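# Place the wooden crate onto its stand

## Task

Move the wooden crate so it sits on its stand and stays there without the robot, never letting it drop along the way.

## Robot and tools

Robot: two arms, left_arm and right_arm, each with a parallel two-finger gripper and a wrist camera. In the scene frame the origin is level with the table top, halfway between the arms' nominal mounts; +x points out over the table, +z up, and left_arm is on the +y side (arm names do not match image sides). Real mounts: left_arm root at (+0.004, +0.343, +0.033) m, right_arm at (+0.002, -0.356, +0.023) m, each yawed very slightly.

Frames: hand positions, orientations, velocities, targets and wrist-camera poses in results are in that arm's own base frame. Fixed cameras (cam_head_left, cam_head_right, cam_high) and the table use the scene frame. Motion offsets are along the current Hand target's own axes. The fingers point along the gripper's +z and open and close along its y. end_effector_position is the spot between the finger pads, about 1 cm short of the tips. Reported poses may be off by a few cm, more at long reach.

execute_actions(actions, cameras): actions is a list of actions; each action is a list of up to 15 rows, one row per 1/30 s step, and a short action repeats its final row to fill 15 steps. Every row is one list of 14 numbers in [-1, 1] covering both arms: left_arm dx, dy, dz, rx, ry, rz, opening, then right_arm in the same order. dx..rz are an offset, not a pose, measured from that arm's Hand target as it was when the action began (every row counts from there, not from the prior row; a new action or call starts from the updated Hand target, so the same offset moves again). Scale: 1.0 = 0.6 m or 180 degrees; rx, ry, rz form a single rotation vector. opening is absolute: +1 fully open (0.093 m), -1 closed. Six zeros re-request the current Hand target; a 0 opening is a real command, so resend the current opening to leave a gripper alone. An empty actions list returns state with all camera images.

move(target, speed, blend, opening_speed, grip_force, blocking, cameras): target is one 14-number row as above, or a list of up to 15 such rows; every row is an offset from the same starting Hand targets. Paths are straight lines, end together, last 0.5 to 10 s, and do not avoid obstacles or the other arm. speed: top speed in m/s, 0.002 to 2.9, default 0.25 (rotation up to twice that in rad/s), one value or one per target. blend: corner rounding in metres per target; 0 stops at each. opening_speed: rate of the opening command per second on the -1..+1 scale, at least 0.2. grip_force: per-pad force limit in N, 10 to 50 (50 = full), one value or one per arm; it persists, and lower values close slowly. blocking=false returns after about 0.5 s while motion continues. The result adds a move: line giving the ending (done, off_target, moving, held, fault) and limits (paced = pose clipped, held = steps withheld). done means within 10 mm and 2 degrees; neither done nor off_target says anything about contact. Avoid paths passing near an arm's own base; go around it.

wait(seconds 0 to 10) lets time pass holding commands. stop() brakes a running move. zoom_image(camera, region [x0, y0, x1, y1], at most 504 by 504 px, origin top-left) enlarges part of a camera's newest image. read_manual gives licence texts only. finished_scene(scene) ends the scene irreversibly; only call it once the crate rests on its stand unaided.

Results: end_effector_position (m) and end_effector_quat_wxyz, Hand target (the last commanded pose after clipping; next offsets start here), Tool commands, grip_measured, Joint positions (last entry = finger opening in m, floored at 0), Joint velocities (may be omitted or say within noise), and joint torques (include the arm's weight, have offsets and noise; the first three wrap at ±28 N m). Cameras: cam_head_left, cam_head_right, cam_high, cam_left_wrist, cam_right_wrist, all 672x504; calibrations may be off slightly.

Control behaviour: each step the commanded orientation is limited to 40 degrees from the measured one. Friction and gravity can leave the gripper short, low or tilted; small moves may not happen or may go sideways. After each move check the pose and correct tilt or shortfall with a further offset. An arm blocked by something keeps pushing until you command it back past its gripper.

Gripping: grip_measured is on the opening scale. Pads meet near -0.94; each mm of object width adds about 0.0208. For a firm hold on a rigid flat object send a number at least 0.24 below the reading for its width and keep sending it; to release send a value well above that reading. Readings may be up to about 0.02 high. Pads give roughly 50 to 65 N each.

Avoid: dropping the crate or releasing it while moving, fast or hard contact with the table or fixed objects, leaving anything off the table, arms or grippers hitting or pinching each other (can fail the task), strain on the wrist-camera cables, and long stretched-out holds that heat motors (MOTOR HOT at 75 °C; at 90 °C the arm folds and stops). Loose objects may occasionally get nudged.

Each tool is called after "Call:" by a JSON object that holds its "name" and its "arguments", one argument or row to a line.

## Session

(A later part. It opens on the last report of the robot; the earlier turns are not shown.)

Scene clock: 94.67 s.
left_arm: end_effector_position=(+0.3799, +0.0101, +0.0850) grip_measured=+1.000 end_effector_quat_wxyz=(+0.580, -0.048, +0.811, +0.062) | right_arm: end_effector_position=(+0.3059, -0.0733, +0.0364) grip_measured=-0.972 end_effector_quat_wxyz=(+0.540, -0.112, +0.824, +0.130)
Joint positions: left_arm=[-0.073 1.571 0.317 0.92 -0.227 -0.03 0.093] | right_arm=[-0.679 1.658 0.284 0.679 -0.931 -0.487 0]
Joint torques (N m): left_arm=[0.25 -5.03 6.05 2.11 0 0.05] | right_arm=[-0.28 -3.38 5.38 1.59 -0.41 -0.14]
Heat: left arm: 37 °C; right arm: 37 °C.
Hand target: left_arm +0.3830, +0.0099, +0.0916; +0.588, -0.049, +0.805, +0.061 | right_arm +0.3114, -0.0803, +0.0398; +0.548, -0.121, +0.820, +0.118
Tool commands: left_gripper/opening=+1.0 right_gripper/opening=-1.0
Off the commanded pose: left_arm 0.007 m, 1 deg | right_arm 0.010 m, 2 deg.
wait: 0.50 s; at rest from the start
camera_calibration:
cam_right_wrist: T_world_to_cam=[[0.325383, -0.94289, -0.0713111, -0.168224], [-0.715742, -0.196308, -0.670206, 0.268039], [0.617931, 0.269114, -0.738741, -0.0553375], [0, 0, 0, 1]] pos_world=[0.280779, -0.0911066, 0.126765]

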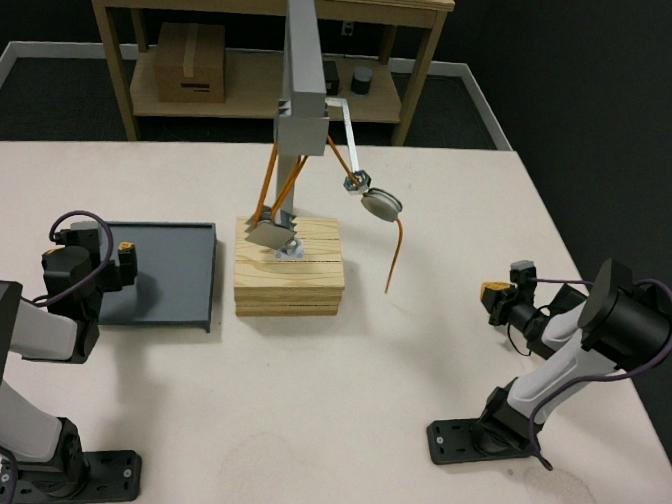

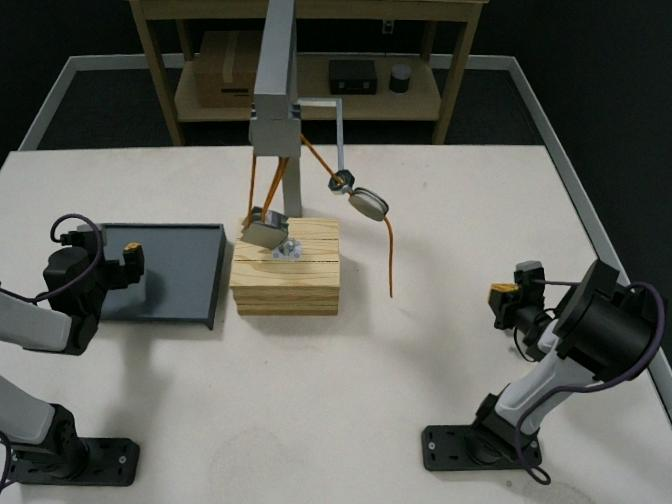

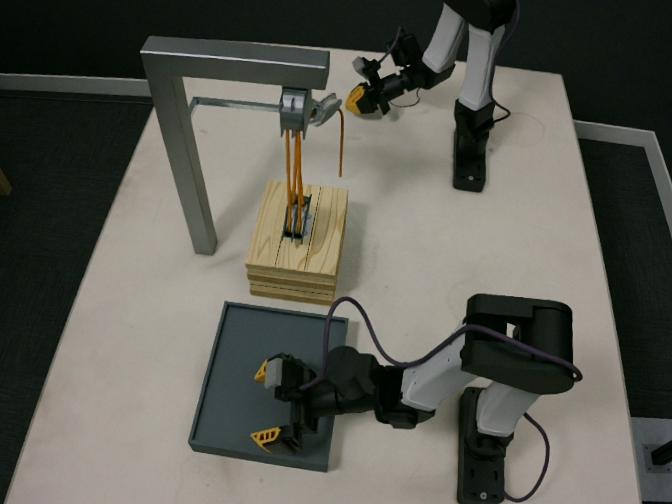

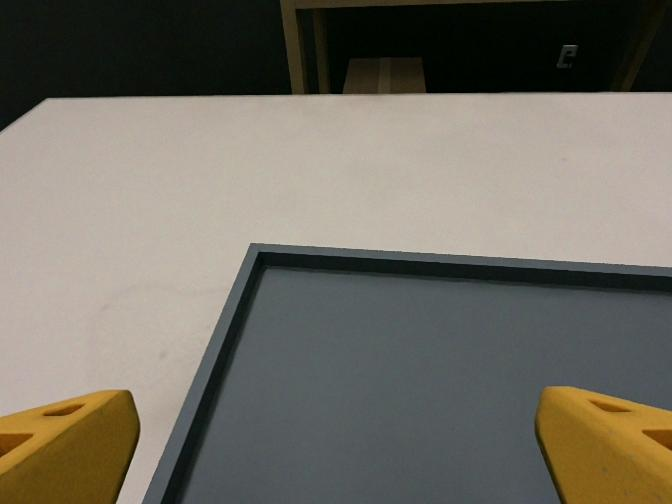

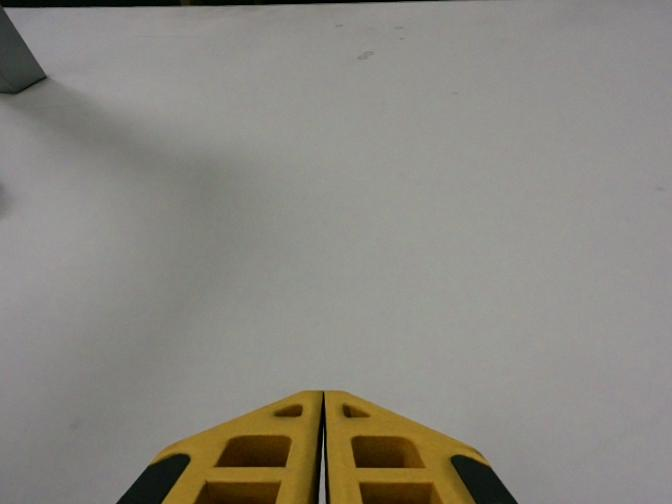

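Call:
{"name": "move", "arguments": {
  "target": [0,0,0,0,0,0,1, -0.143,0.3085,-0.0877,-0.2204,-0.1099,-0.0619,1],
  "speed": 0.2,
  "cameras": ["cam_head_left","cam_head_right","cam_high","cam_right_wrist"]
}}

Scene clock: 122.30 s.
left_arm: end_effector_position=(+0.3799, +0.0101, +0.0850) grip_measured=+1.000 end_effector_quat_wxyz=(+0.580, -0.048, +0.811, +0.062) | right_arm: end_effector_position=(+0.2406, +0.0797, +0.1526) grip_measured=+1.000 end_effector_quat_wxyz=(+0.611, -0.359, +0.619, +0.340)
Joint positions: left_arm=[-0.073 1.571 0.317 0.92 -0.227 -0.03 0.093] | right_arm=[-0.398 1.236 0.118 0.952 -1.429 -0.182 0.093]
Joint torques (N m): left_arm=[0.47 -5.23 6.01 2.12 0.05 0.05] | right_arm=[0.92 -1.16 3.89 1.53 -0.27 0.17]
Heat: left arm: 39 °C; right arm: 36 °C.
Hand target: left_arm +0.3830, +0.0099, +0.0916; +0.588, -0.049, +0.805, +0.061 | right_arm +0.2371, +0.0831, +0.1502; +0.613, -0.353, +0.612, +0.353
Off the commanded pose: left_arm 0.007 m, 1 deg | right_arm 0.005 m, 2 deg.
move: done
camera_calibration:
cam_right_wrist: T_world_to_cam=[[0.853707, -0.51939, 0.0376581, -0.171863], [-0.20356, -0.399397, -0.893893, 0.256381], [0.47932, 0.755458, -0.446695, -0.0203043], [0, 0, 0, 1]] pos_world=[0.208641, 0.0284729, 0.226579]
Images, in order (width x height): cam_head_left 672x504, cam_head_right 672x504, cam_high 672x504, cam_right_wrist 672x504.

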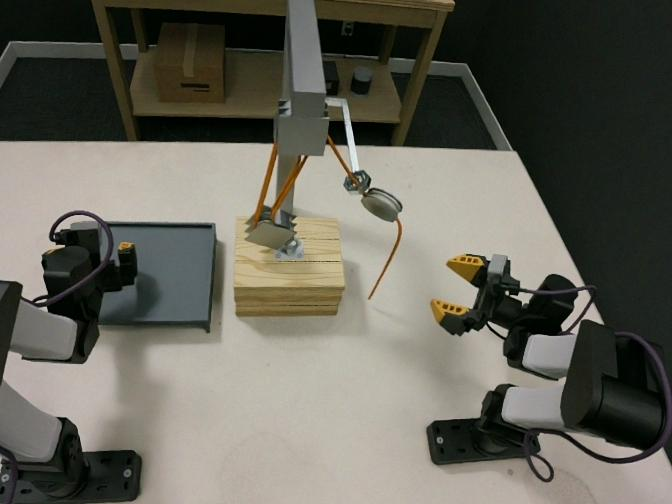

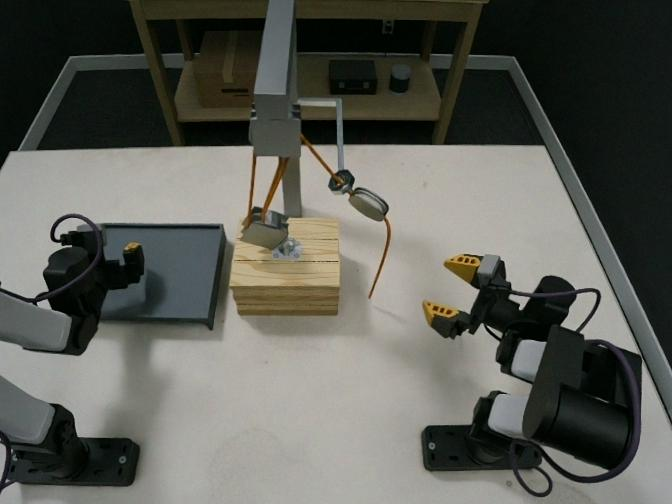

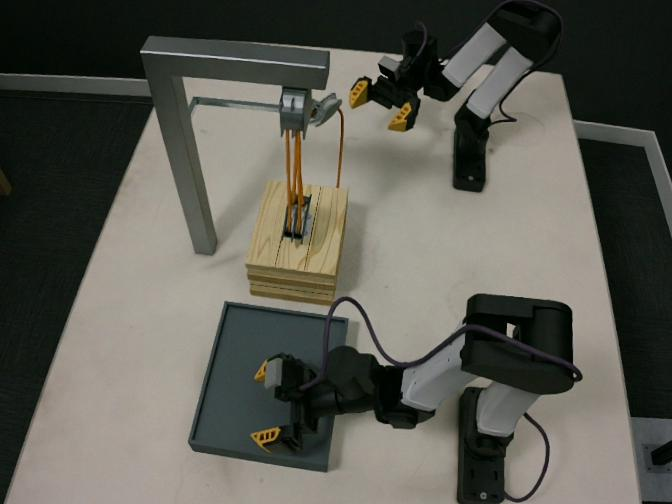

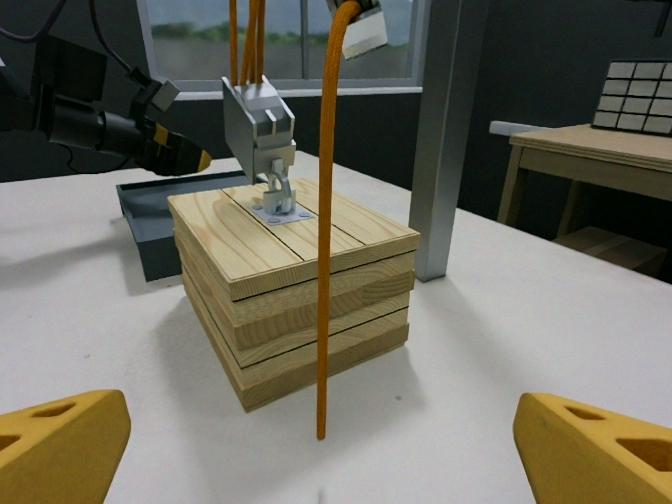

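Call:
{"name": "move", "arguments": {
  "target": [0,0,0,0,0,0,1, 0.0417,0,0.165,0,0,0,1],
  "speed": 0.15,
  "cameras": ["cam_head_left","cam_head_right","cam_high","cam_right_wrist"]
}}

Scene clock: 128.00 s.
left_arm: end_effector_position=(+0.3799, +0.0101, +0.0850) grip_measured=+1.000 end_effector_quat_wxyz=(+0.580, -0.048, +0.811, +0.062) | right_arm: end_effector_position=(+0.2796, +0.1674, +0.1078) grip_measured=+1.000 end_effector_quat_wxyz=(+0.576, -0.346, +0.643, +0.367)
Joint positions: left_arm=[-0.073 1.571 0.317 0.92 -0.227 -0.03 0.093] | right_arm=[0.104 1.753 0.171 1.466 -0.953 -0.022 0.093]
Joint torques (N m): left_arm=[0.39 -5.07 5.9 2.13 -0.04 0.02] | right_arm=[0.96 -3.32 3.95 2.76 0.09 0.12]
Heat: left arm: 39 °C; right arm: 36 °C.
Hand target: left_arm +0.3830, +0.0099, +0.0916; +0.588, -0.049, +0.805, +0.061 | right_arm +0.2867, +0.1688, +0.1251; +0.613, -0.353, +0.612, +0.353
Off the commanded pose: left_arm 0.007 m, 1 deg | right_arm 0.019 m, 6 deg.
joint sent to its limit (right arm) — joint 4 (wrist pitch), upper limit. The joint targets still meet the commanded pose.
move: off_target (right_arm)
camera_calibration:
cam_right_wrist: T_world_to_cam=[[0.865369, -0.498491, -0.0514081, -0.155133], [-0.281524, -0.39871, -0.872797, 0.278641], [0.414585, 0.769764, -0.485368, -0.105328], [0, 0, 0, 1]] pos_world=[0.256359, 0.114842, 0.184099]
Images, in order (width x height): cam_head_left 672x504, cam_head_right 672x504, cam_high 672x504, cam_right_wrist 672x504.

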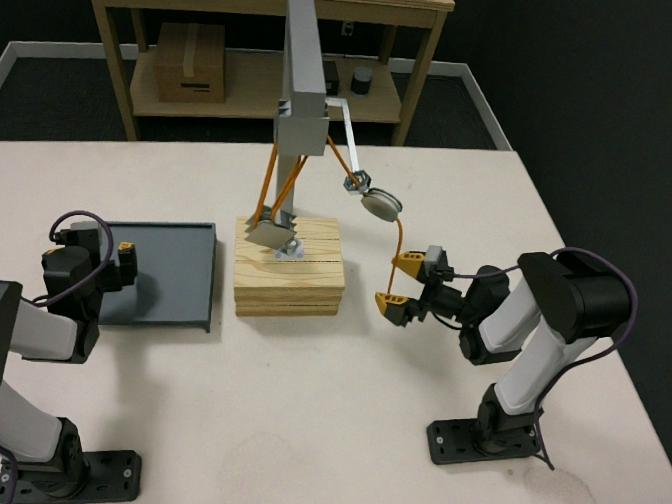

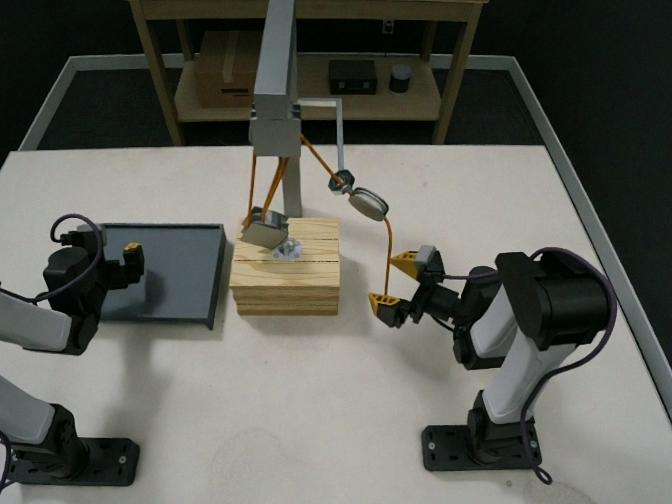

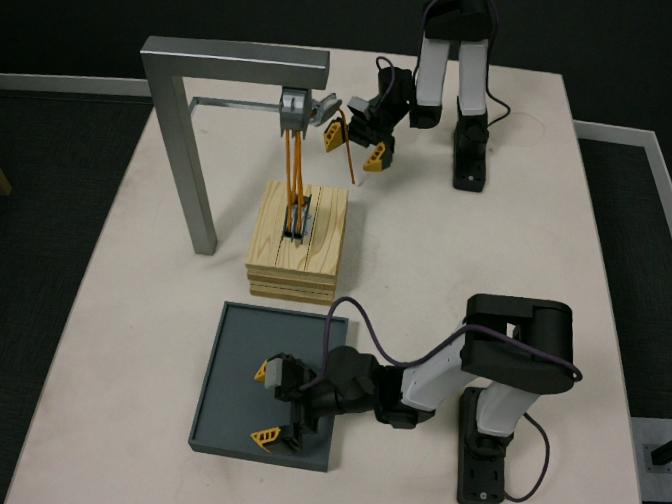

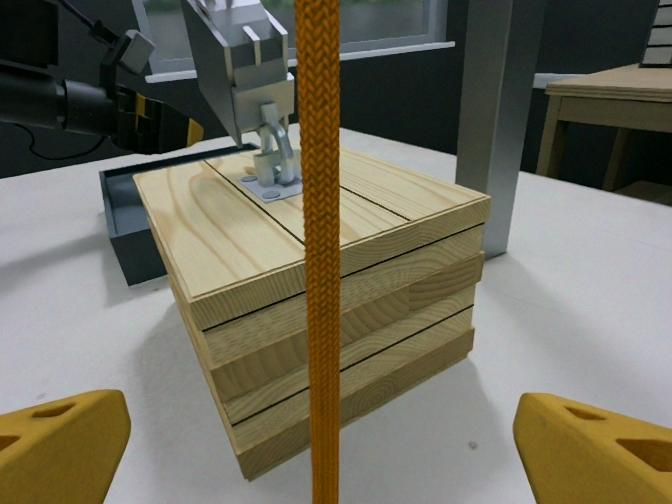

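Call:
{"name": "move", "arguments": {
  "target": [0,0,0,0,0,0,1, -0.02,0,0.075,0,0,0,1],
  "speed": 0.1,
  "cameras": ["cam_head_right","cam_right_wrist"]
}}

Scene clock: 132.10 s.
left_arm: end_effector_position=(+0.3799, +0.0101, +0.0850) grip_measured=+1.000 end_effector_quat_wxyz=(+0.580, -0.048, +0.811, +0.062) | right_arm: end_effector_position=(+0.3035, +0.2056, +0.1341) grip_measured=+1.000 end_effector_quat_wxyz=(+0.609, -0.359, +0.613, +0.354)
Joint positions: left_arm=[-0.073 1.571 0.317 0.92 -0.227 -0.03 0.093] | right_arm=[0.261 1.753 0.292 1.449 -0.796 -0.011 0.093]
Joint torques (N m): left_arm=[0.42 -5.16 6.12 2.13 -0.02 0.04] | right_arm=[0.94 -4.3 4.98 1.78 0.12 0.14]
Heat: left arm: 39 °C; right arm: 35 °C.
Hand target: left_arm +0.3830, +0.0099, +0.0916; +0.588, -0.049, +0.805, +0.061 | right_arm +0.3093, +0.2077, +0.1372; +0.613, -0.353, +0.612, +0.353
Off the commanded pose: left_arm 0.007 m, 1 deg | right_arm 0.007 m, 1 deg.
move: done
camera_calibration:
cam_right_wrist: T_world_to_cam=[[0.86619, -0.499178, 0.0231535, -0.165502], [-0.198278, -0.38585, -0.901003, 0.299401], [0.458694, 0.775849, -0.433196, -0.153553], [0, 0, 0, 1]] pos_world=[0.273155, 0.152043, 0.207074]
Images, in order (width x height): cam_head_right 672x504, cam_right_wrist 672x504.

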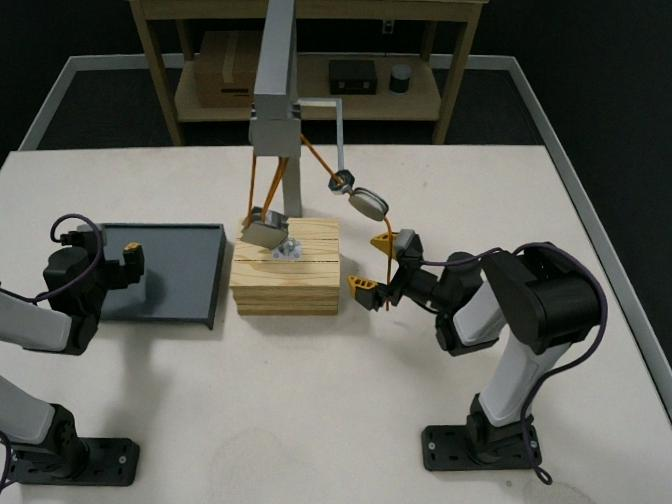

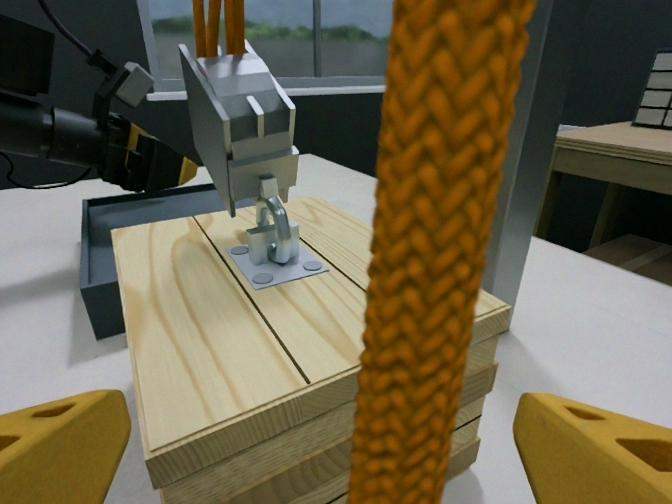

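Call:
{"name": "move", "arguments": {
  "target": [
    [0,0,0,0,0,0,1, 0,0,-0.02,0,0,0,1],
    [0,0,0,0,0,0,1, 0,0,-0.02,0,0,0,-1]
  ],
  "speed": 0.1,
  "cameras": ["cam_head_right","cam_right_wrist","cam_high"]
}}

Call:
{"name": "zoom_image", "arguments": {
  "camera": "cam_head_right",
  "region": [320, 170, 460, 320]
}}

Scene clock: 138.97 s.
left_arm: end_effector_position=(+0.3799, +0.0101, +0.0850) grip_measured=+1.000 end_effector_quat_wxyz=(+0.580, -0.048, +0.811, +0.062) | right_arm: end_effector_position=(+0.3072, +0.1994, +0.1340) grip_measured=-0.962 end_effector_quat_wxyz=(+0.612, -0.353, +0.616, +0.349)
Joint positions: left_arm=[-0.073 1.571 0.317 0.92 -0.227 -0.03 0.093] | right_arm=[0.24 1.753 0.292 1.448 -0.8 -0.011 0]
Joint torques (N m): left_arm=[0.35 -5.22 6.09 2.09 -0.06 0.03] | right_arm=[-0.35 -5.93 2.43 1.9 -0.19 0.14]
Heat: left arm: 39 °C; right arm: 35 °C.
Hand target: left_arm +0.3830, +0.0099, +0.0916; +0.588, -0.049, +0.805, +0.061 | right_arm +0.3033, +0.1973, +0.1371; +0.613, -0.353, +0.612, +0.353
Off the commanded pose: left_arm 0.007 m, 1 deg | right_arm 0.005 m, 1 deg.
move: done
camera_calibration:
cam_right_wrist: T_world_to_cam=[[0.857292, -0.514324, 0.0228081, -0.166095], [-0.205392, -0.382305, -0.90092, 0.299211], [0.472085, 0.767667, -0.433385, -0.152933], [0, 0, 0, 1]] pos_world=[0.276045, 0.146365, 0.207075]
Images, in order (width x height): cam_head_right 672x504, cam_high 672x504, cam_right_wrist 672x504.

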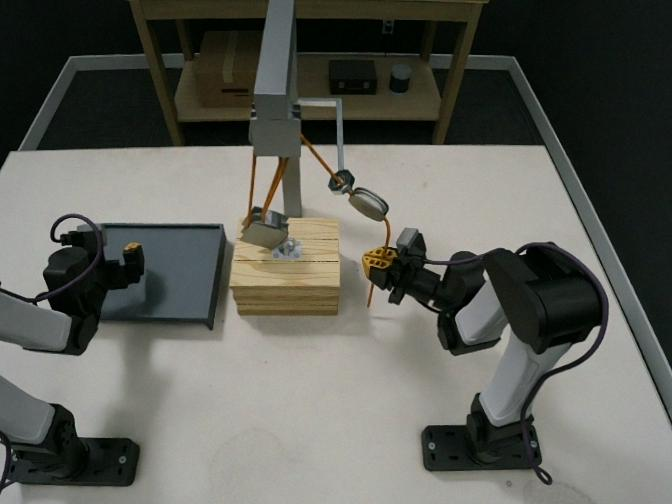

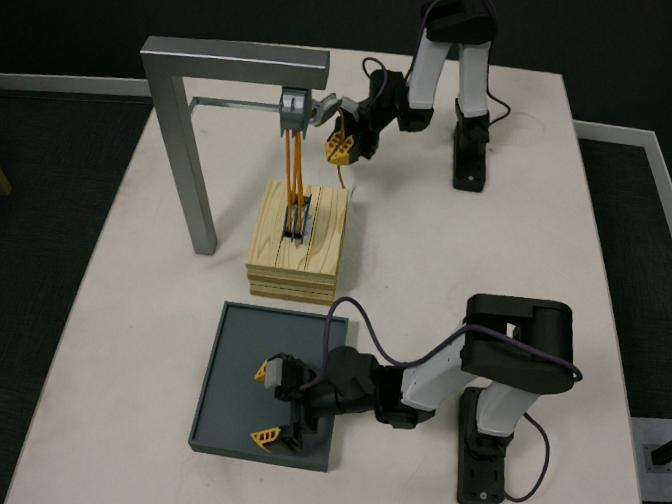

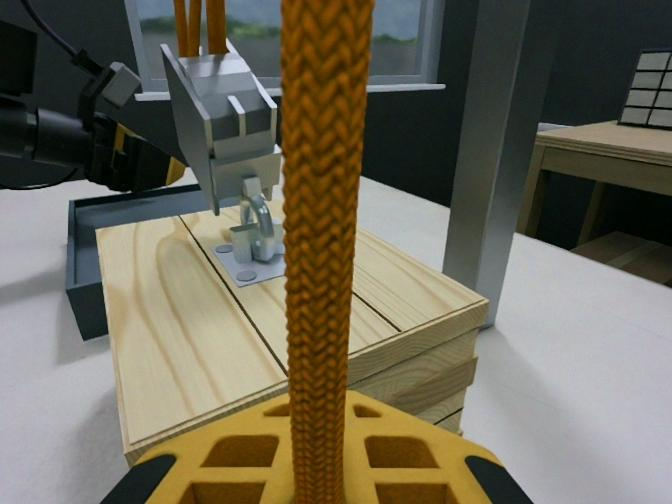

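Scaled by 3.360 from the camera's 672x504 image, which has a finer 960x720 frame.

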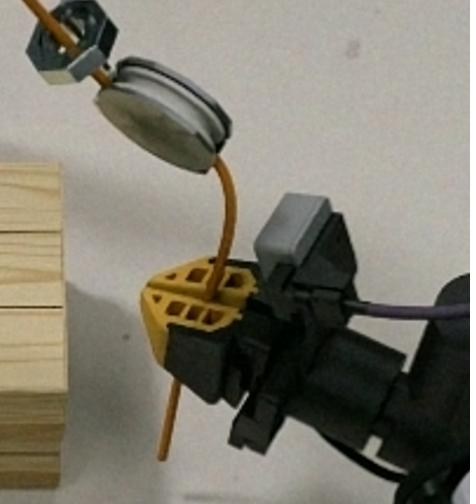

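Call:
{"name": "move", "arguments": {
  "target": [0,0,0,0,0,0,1, 0.05,-0.2058,-0.3565,0.222,0,0,-1],
  "speed": 0.15,
  "cameras": ["cam_head_left","cam_head_right","cam_high","cam_right_wrist"]
}}

Scene clock: 144.97 s.
left_arm: end_effector_position=(+0.3799, +0.0101, +0.0850) grip_measured=+1.000 end_effector_quat_wxyz=(+0.580, -0.048, +0.811, +0.062) | right_arm: end_effector_position=(+0.2873, -0.0094, +0.1017) grip_measured=-0.963 end_effector_quat_wxyz=(+0.649, -0.175, +0.710, +0.211)
Joint positions: left_arm=[-0.073 1.571 0.317 0.92 -0.227 -0.03 0.093] | right_arm=[-0.596 1.721 0.078 1.472 -1.146 -0.083 0]
Joint torques (N m): left_arm=[0.39 -5.19 6.04 2.13 0.01 0.03] | right_arm=[-4.38 -1.59 3.14 2.56 1.27 0.06]
Heat: left arm: 40 °C; right arm: 35 °C.
Hand target: left_arm +0.3830, +0.0099, +0.0916; +0.588, -0.049, +0.805, +0.061 | right_arm +0.3030, -0.0496, +0.1072; +0.697, -0.123, +0.696, +0.123
Off the commanded pose: left_arm 0.007 m, 1 deg | right_arm 0.044 m, 13 deg.
joint sent to its limit (right arm) — joint 4 (wrist pitch), upper limit. The joint targets are off in position and orientation.
move: off_target (right_arm)
camera_calibration:
cam_right_wrist: T_world_to_cam=[[0.516008, -0.855049, -0.051249, -0.153226], [-0.441431, -0.214169, -0.871361, 0.252484], [0.734081, 0.472252, -0.487958, -0.06978], [0, 0, 0, 1]] pos_world=[0.241744, -0.0439872, 0.178102]
Images, in order (width x height): cam_head_left 672x504, cam_head_right 672x504, cam_high 672x504, cam_right_wrist 672x504.

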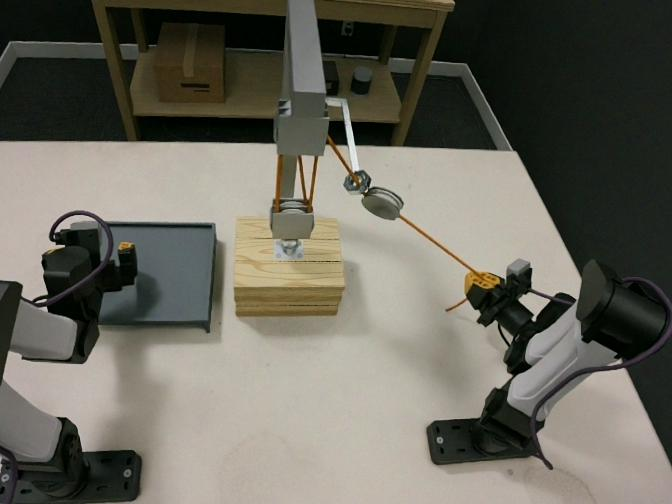

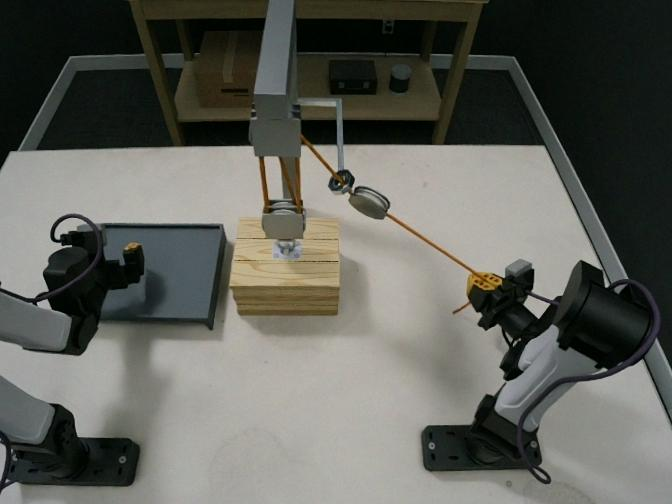

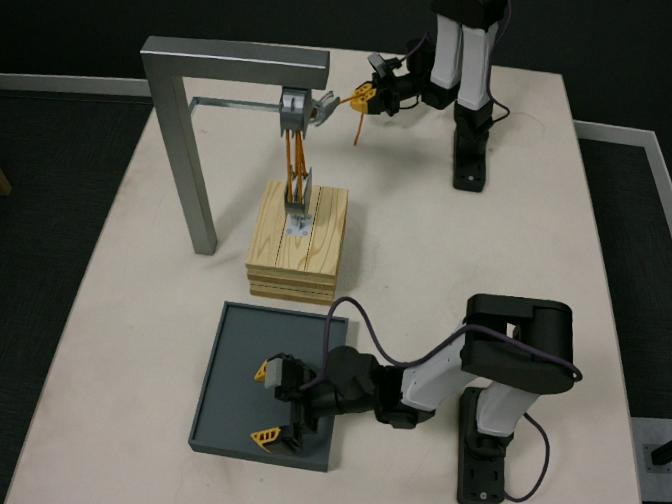

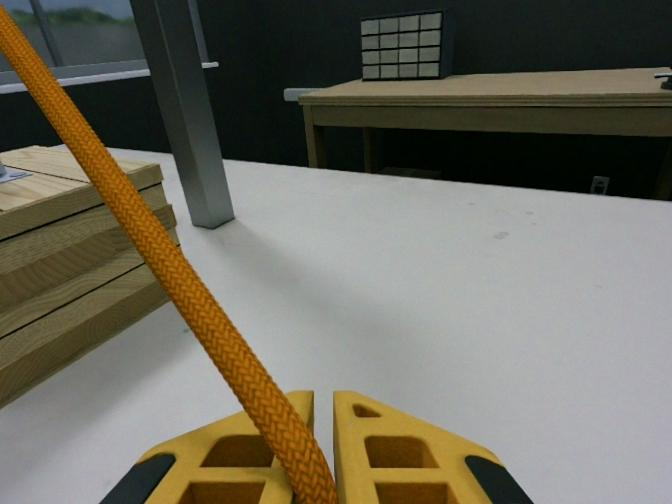

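Call:
{"name": "move", "arguments": {
  "target": [0,0,0,0,0,0,1, 0.0167,-0.3775,-0.0841,0.25,0,0,-1],
  "speed": 0.1,
  "cameras": ["cam_head_left","cam_head_right","cam_high","cam_right_wrist"]
}}

Scene clock: 152.93 s.
left_arm: end_effector_position=(+0.3799, +0.0101, +0.0850) grip_measured=+1.000 end_effector_quat_wxyz=(+0.580, -0.048, +0.811, +0.062) | right_arm: end_effector_position=(+0.2590, -0.1132, +0.1250) grip_measured=-0.963 end_effector_quat_wxyz=(+0.689, -0.185, +0.683, +0.156)
Joint positions: left_arm=[-0.073 1.571 0.317 0.92 -0.227 -0.03 0.093] | right_arm=[-1.05 1.785 0.262 1.465 -1.538 -0.101 0]
Joint torques (N m): left_arm=[0.5 -5.29 5.81 2.17 -0.03 -0.02] | right_arm=[-11.59 -0.14 10.82 1.09 4.81 0.55]
Heat: left arm: 40 °C; right arm: 35 °C.
Hand target: left_arm +0.3830, +0.0099, +0.0916; +0.588, -0.049, +0.805, +0.061 | right_arm +0.3330, -0.2798, +0.0973; +0.704, +0.070, +0.702, -0.078
Off the commanded pose: left_arm 0.007 m, 1 deg | right_arm 0.184 m, 53 deg; orientation clipped.
move: off_target (right_arm); limits=paced
camera_calibration:
cam_right_wrist: T_world_to_cam=[[0.459802, -0.885843, 0.062156, -0.229302], [-0.35348, -0.246786, -0.902302, 0.215465], [0.814637, 0.392909, -0.4266, -0.0260926], [0, 0, 0, 1]] pos_world=[0.202852, -0.1397, 0.197536]
Images, in order (width x height): cam_head_left 672x504, cam_head_right 672x504, cam_high 672x504, cam_right_wrist 672x504.

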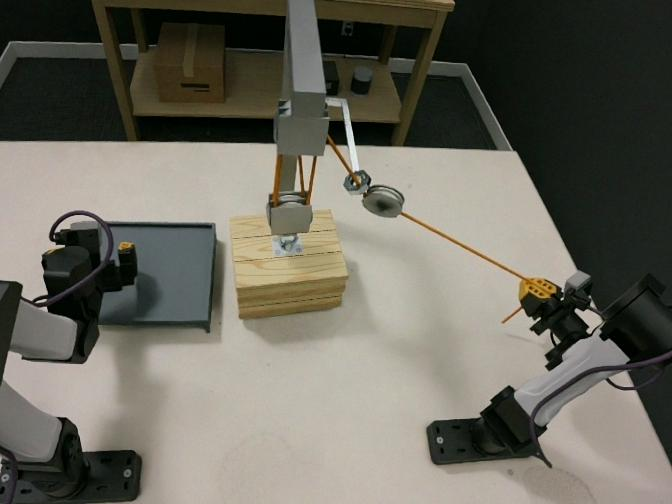

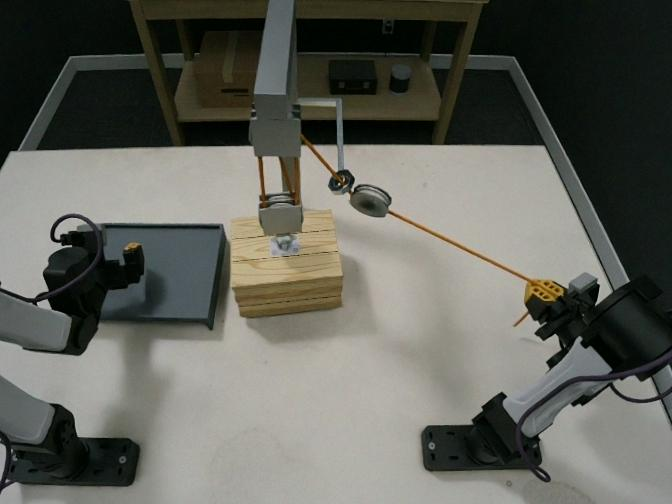

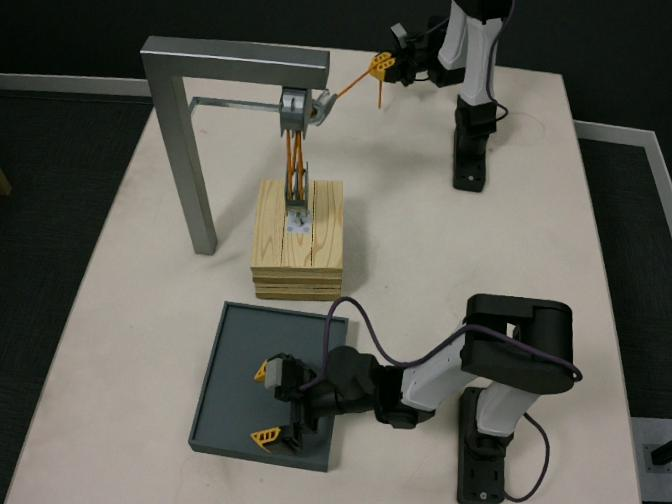

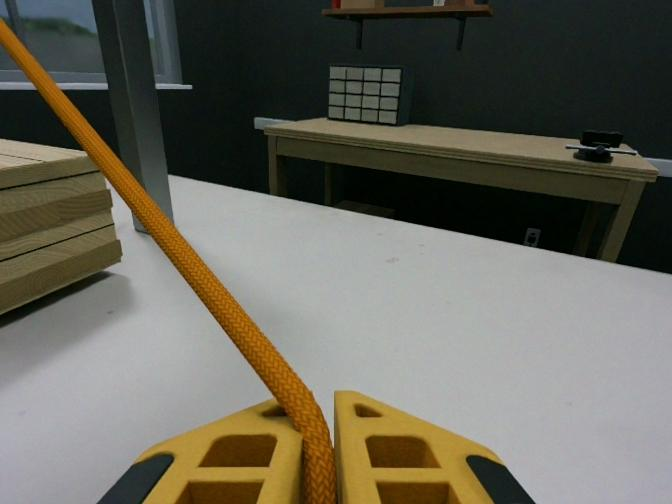

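Call:
{"name": "move", "arguments": {
  "target": [0,0,0,0,0,0,1, 0.031,-0.1725,0.151,-0.178,0,0,-1],
  "speed": 0.08,
  "cameras": ["cam_head_left","cam_head_right","cam_high","cam_right_wrist"]
}}

Scene clock: 173.27 s.
left_arm: end_effector_position=(+0.3799, +0.0101, +0.0850) grip_measured=+1.000 end_effector_quat_wxyz=(+0.580, -0.048, +0.811, +0.062) | right_arm: end_effector_position=(+0.4237, -0.2882, +0.1058) grip_measured=-0.962 end_effector_quat_wxyz=(+0.693, -0.277, +0.648, +0.152)
Joint positions: left_arm=[-0.073 1.571 0.317 0.92 -0.227 -0.03 0.093] | right_arm=[-0.932 2.557 1.499 1.46 -1.55 0.216 0]
Joint torques (N m): left_arm=[0.51 -5.19 6.04 2.15 -0.02 -0.01] | right_arm=[-14.24 -5.11 10.1 0.02 1.27 0.66]
Heat: left arm: 41 °C; right arm: 49 °C.
Hand target: left_arm +0.3830, +0.0099, +0.0916; +0.588, -0.049, +0.805, +0.061 | right_arm +0.4002, -0.3999, +0.0801; +0.696, -0.127, +0.696, +0.119
Off the commanded pose: left_arm 0.007 m, 1 deg | right_arm 0.117 m, 18 deg.
move: off_target (right_arm)
camera_calibration:
cam_right_wrist: T_world_to_cam=[[0.559693, -0.802835, 0.205425, -0.492383], [-0.235296, -0.391642, -0.889524, 0.120113], [0.794594, 0.449524, -0.408103, -0.0768991], [0, 0, 0, 1]] pos_world=[0.364949, -0.313693, 0.176609]
Images, in order (width x height): cam_head_left 672x504, cam_head_right 672x504, cam_high 672x504, cam_right_wrist 672x504.

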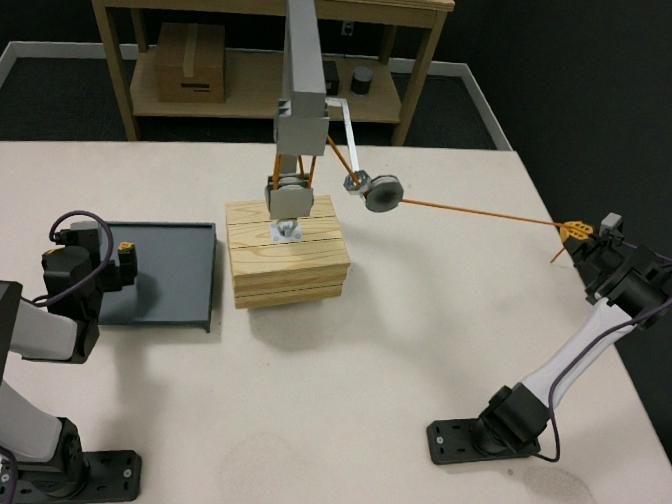

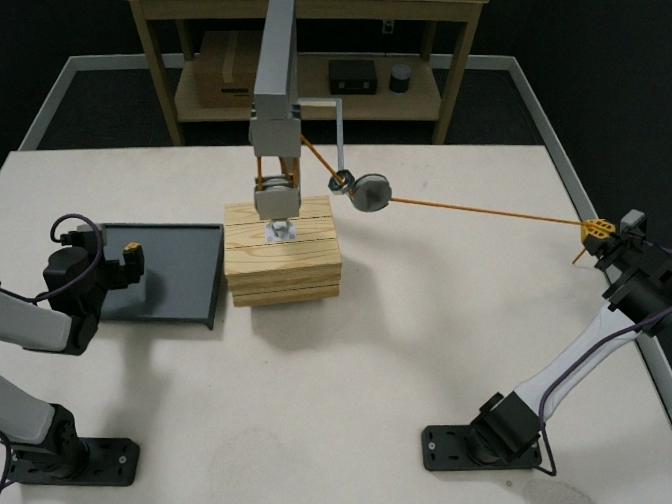

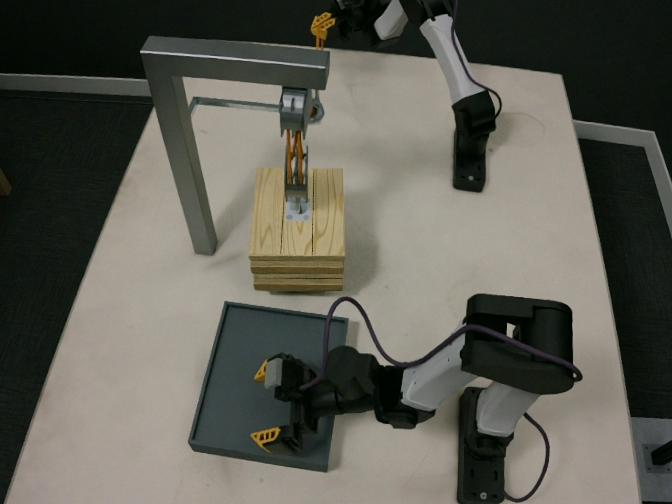

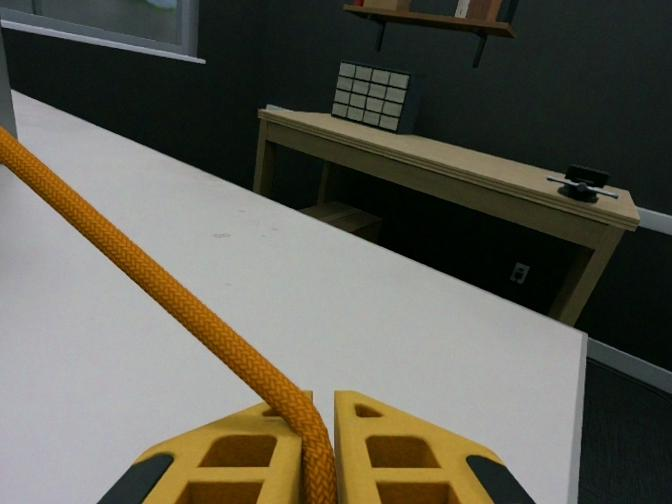

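Call:
{"name": "move", "arguments": {
  "target": [0,0,0,0,0,0,1, -0.0725,0.549,0.05,0,0,0,-1],
  "speed": 0.12,
  "cameras": ["cam_head_left","cam_high"]
}}

Scene clock: 182.77 s.
left_arm: end_effector_position=(+0.3799, +0.0101, +0.0850) grip_measured=+1.000 end_effector_quat_wxyz=(+0.580, -0.048, +0.811, +0.062) | right_arm: end_effector_position=(+0.2991, -0.0444, +0.1186) grip_measured=-0.962 end_effector_quat_wxyz=(+0.666, -0.189, +0.690, +0.209)
Joint positions: left_arm=[-0.073 1.571 0.317 0.92 -0.227 -0.03 0.093] | right_arm=[-0.71 1.759 0.207 1.468 -1.28 -0.044 0]
Joint torques (N m): left_arm=[0.43 -5.27 6.01 2.11 0.01 0.02] | right_arm=[-2.33 -3.9 2.39 2.05 1.72 0]
Heat: left arm: 41 °C; right arm: 42 °C.
Hand target: left_arm +0.3830, +0.0099, +0.0916; +0.588, -0.049, +0.805, +0.061 | right_arm +0.3153, -0.0798, +0.1200; +0.696, -0.127, +0.696, +0.119
Off the commanded pose: left_arm 0.007 m, 1 deg | right_arm 0.039 m, 13 deg.
move: off_target (right_arm)
Images, in order (width x height): cam_head_left 672x504, cam_high 672x504.

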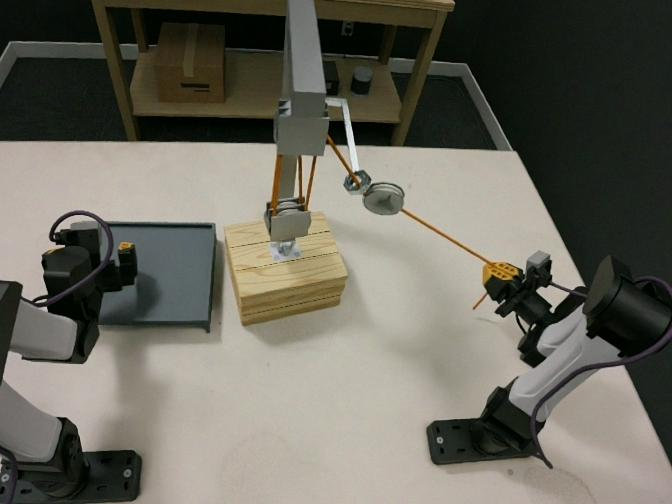

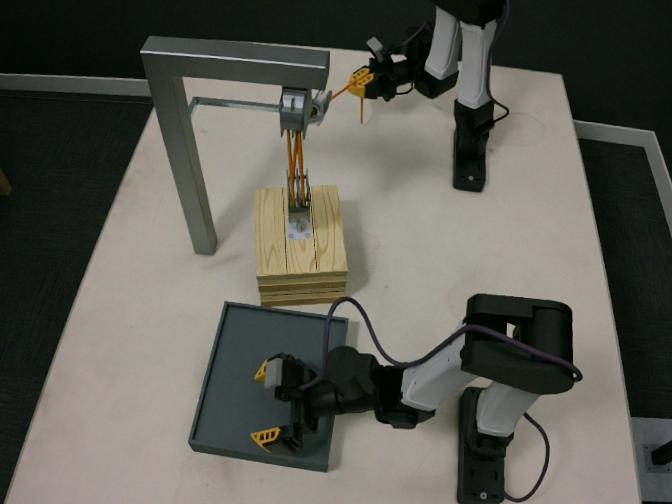

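Call:
{"name": "move", "arguments": {
  "target": [
    [-0.159,0.0068,-0.0501,0,0,0,1,0,0,0,0,0,0,-1],
    [-0.1587,0.197,-0.025,-0.2185,0.4148,-0.4451,1,0,0,0,0,0,0,-1]
  ],
  "blend": 0.05,
  "speed": 0.4,
  "cameras": ["all"]
}}

Scene clock: 201.73 s.
left_arm: end_effector_position=(+0.3762, +0.1247, +0.1903) grip_measured=+1.000 end_effector_quat_wxyz=(+0.018, +0.704, -0.697, +0.137) | right_arm: end_effector_position=(+0.2992, -0.0444, +0.1186) grip_measured=-0.962 end_effector_quat_wxyz=(+0.666, -0.188, +0.690, +0.209)
Joint positions: left_arm=[0.434 2.035 2.103 -1.574 0.27 -1.156 0.093] | right_arm=[-0.71 1.759 0.207 1.468 -1.279 -0.044 0]
Joint torques (N m): left_arm=[0.53 -7.43 8.83 0.44 0.38 -0.11] | right_arm=[-2.28 -3.85 2.35 2.05 1.75 0.01]
Heat: left arm: 41 °C; right arm: 38 °C.
Hand target: left_arm +0.3800, +0.1248, +0.1917; +0.107, +0.699, -0.699, +0.107 | right_arm +0.3153, -0.0798, +0.1200; +0.696, -0.127, +0.696, +0.119
Off the commanded pose: left_arm 0.004 m, 11 deg | right_arm 0.039 m, 13 deg.
joint sent to its limit (left arm) — joint 4 (wrist pitch), lower limit. The joint targets are off in orientation, not in position.
move: off_target (left_arm, right_arm)
camera_calibration:
cam_left_wrist: T_world_to_cam=[[0.985484, 0.0240476, 0.168058, -0.40641], [-0.0814934, -0.801404, 0.592545, 0.0577585], [0.148932, -0.597639, -0.787811, 0.249596], [0, 0, 0, 1]] pos_world=[0.368044, 0.20523, 0.230711]
cam_right_wrist: T_world_to_cam=[[0.531781, -0.846705, -0.0172809, -0.196822], [-0.38776, -0.225294, -0.893804, 0.251105], [0.752895, 0.482009, -0.448125, -0.0636265], [0, 0, 0, 1]] pos_world=[0.249939, -0.079409, 0.192525]

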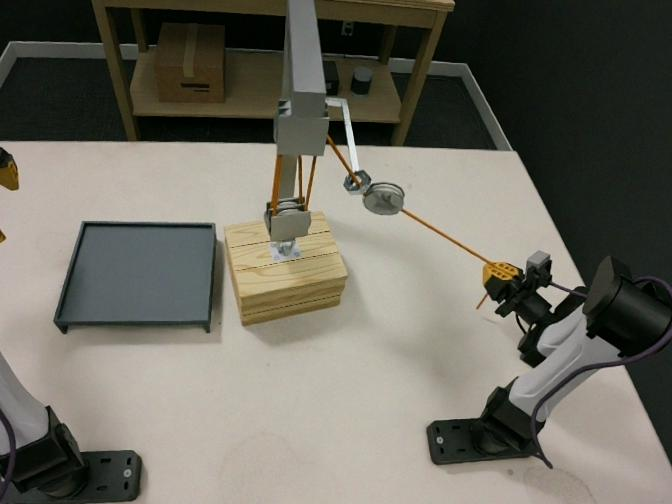

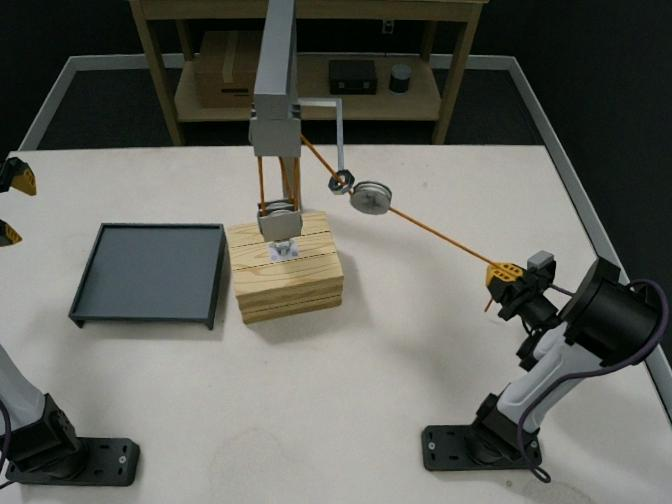

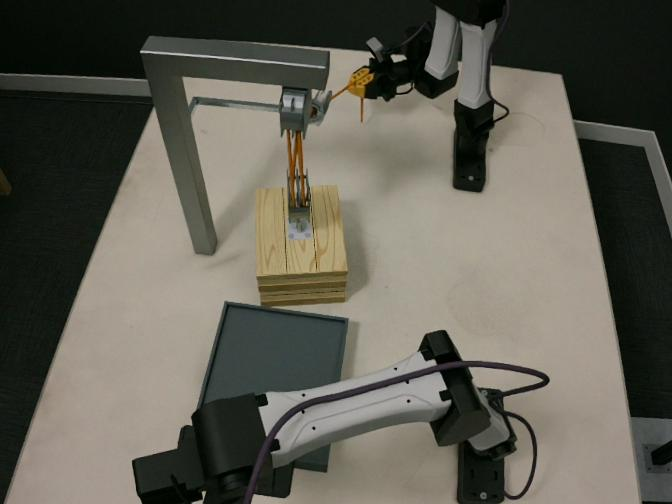

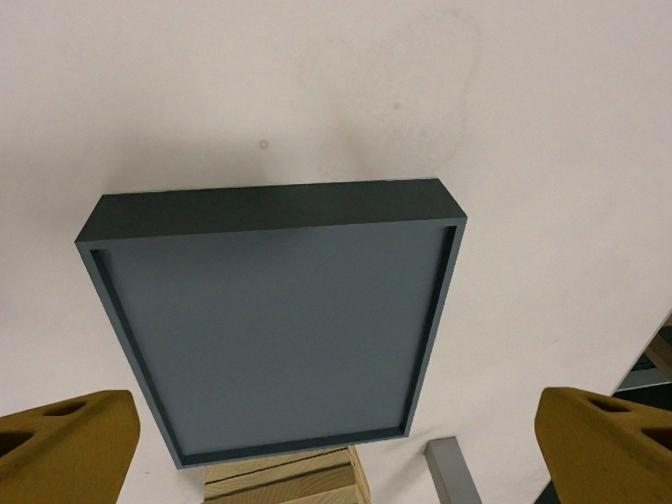

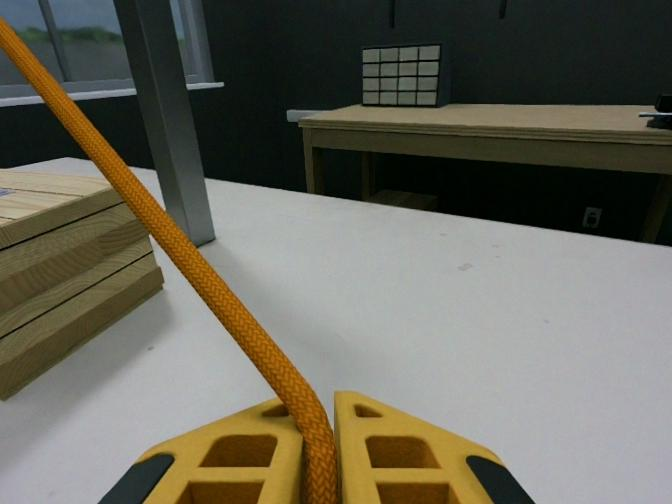

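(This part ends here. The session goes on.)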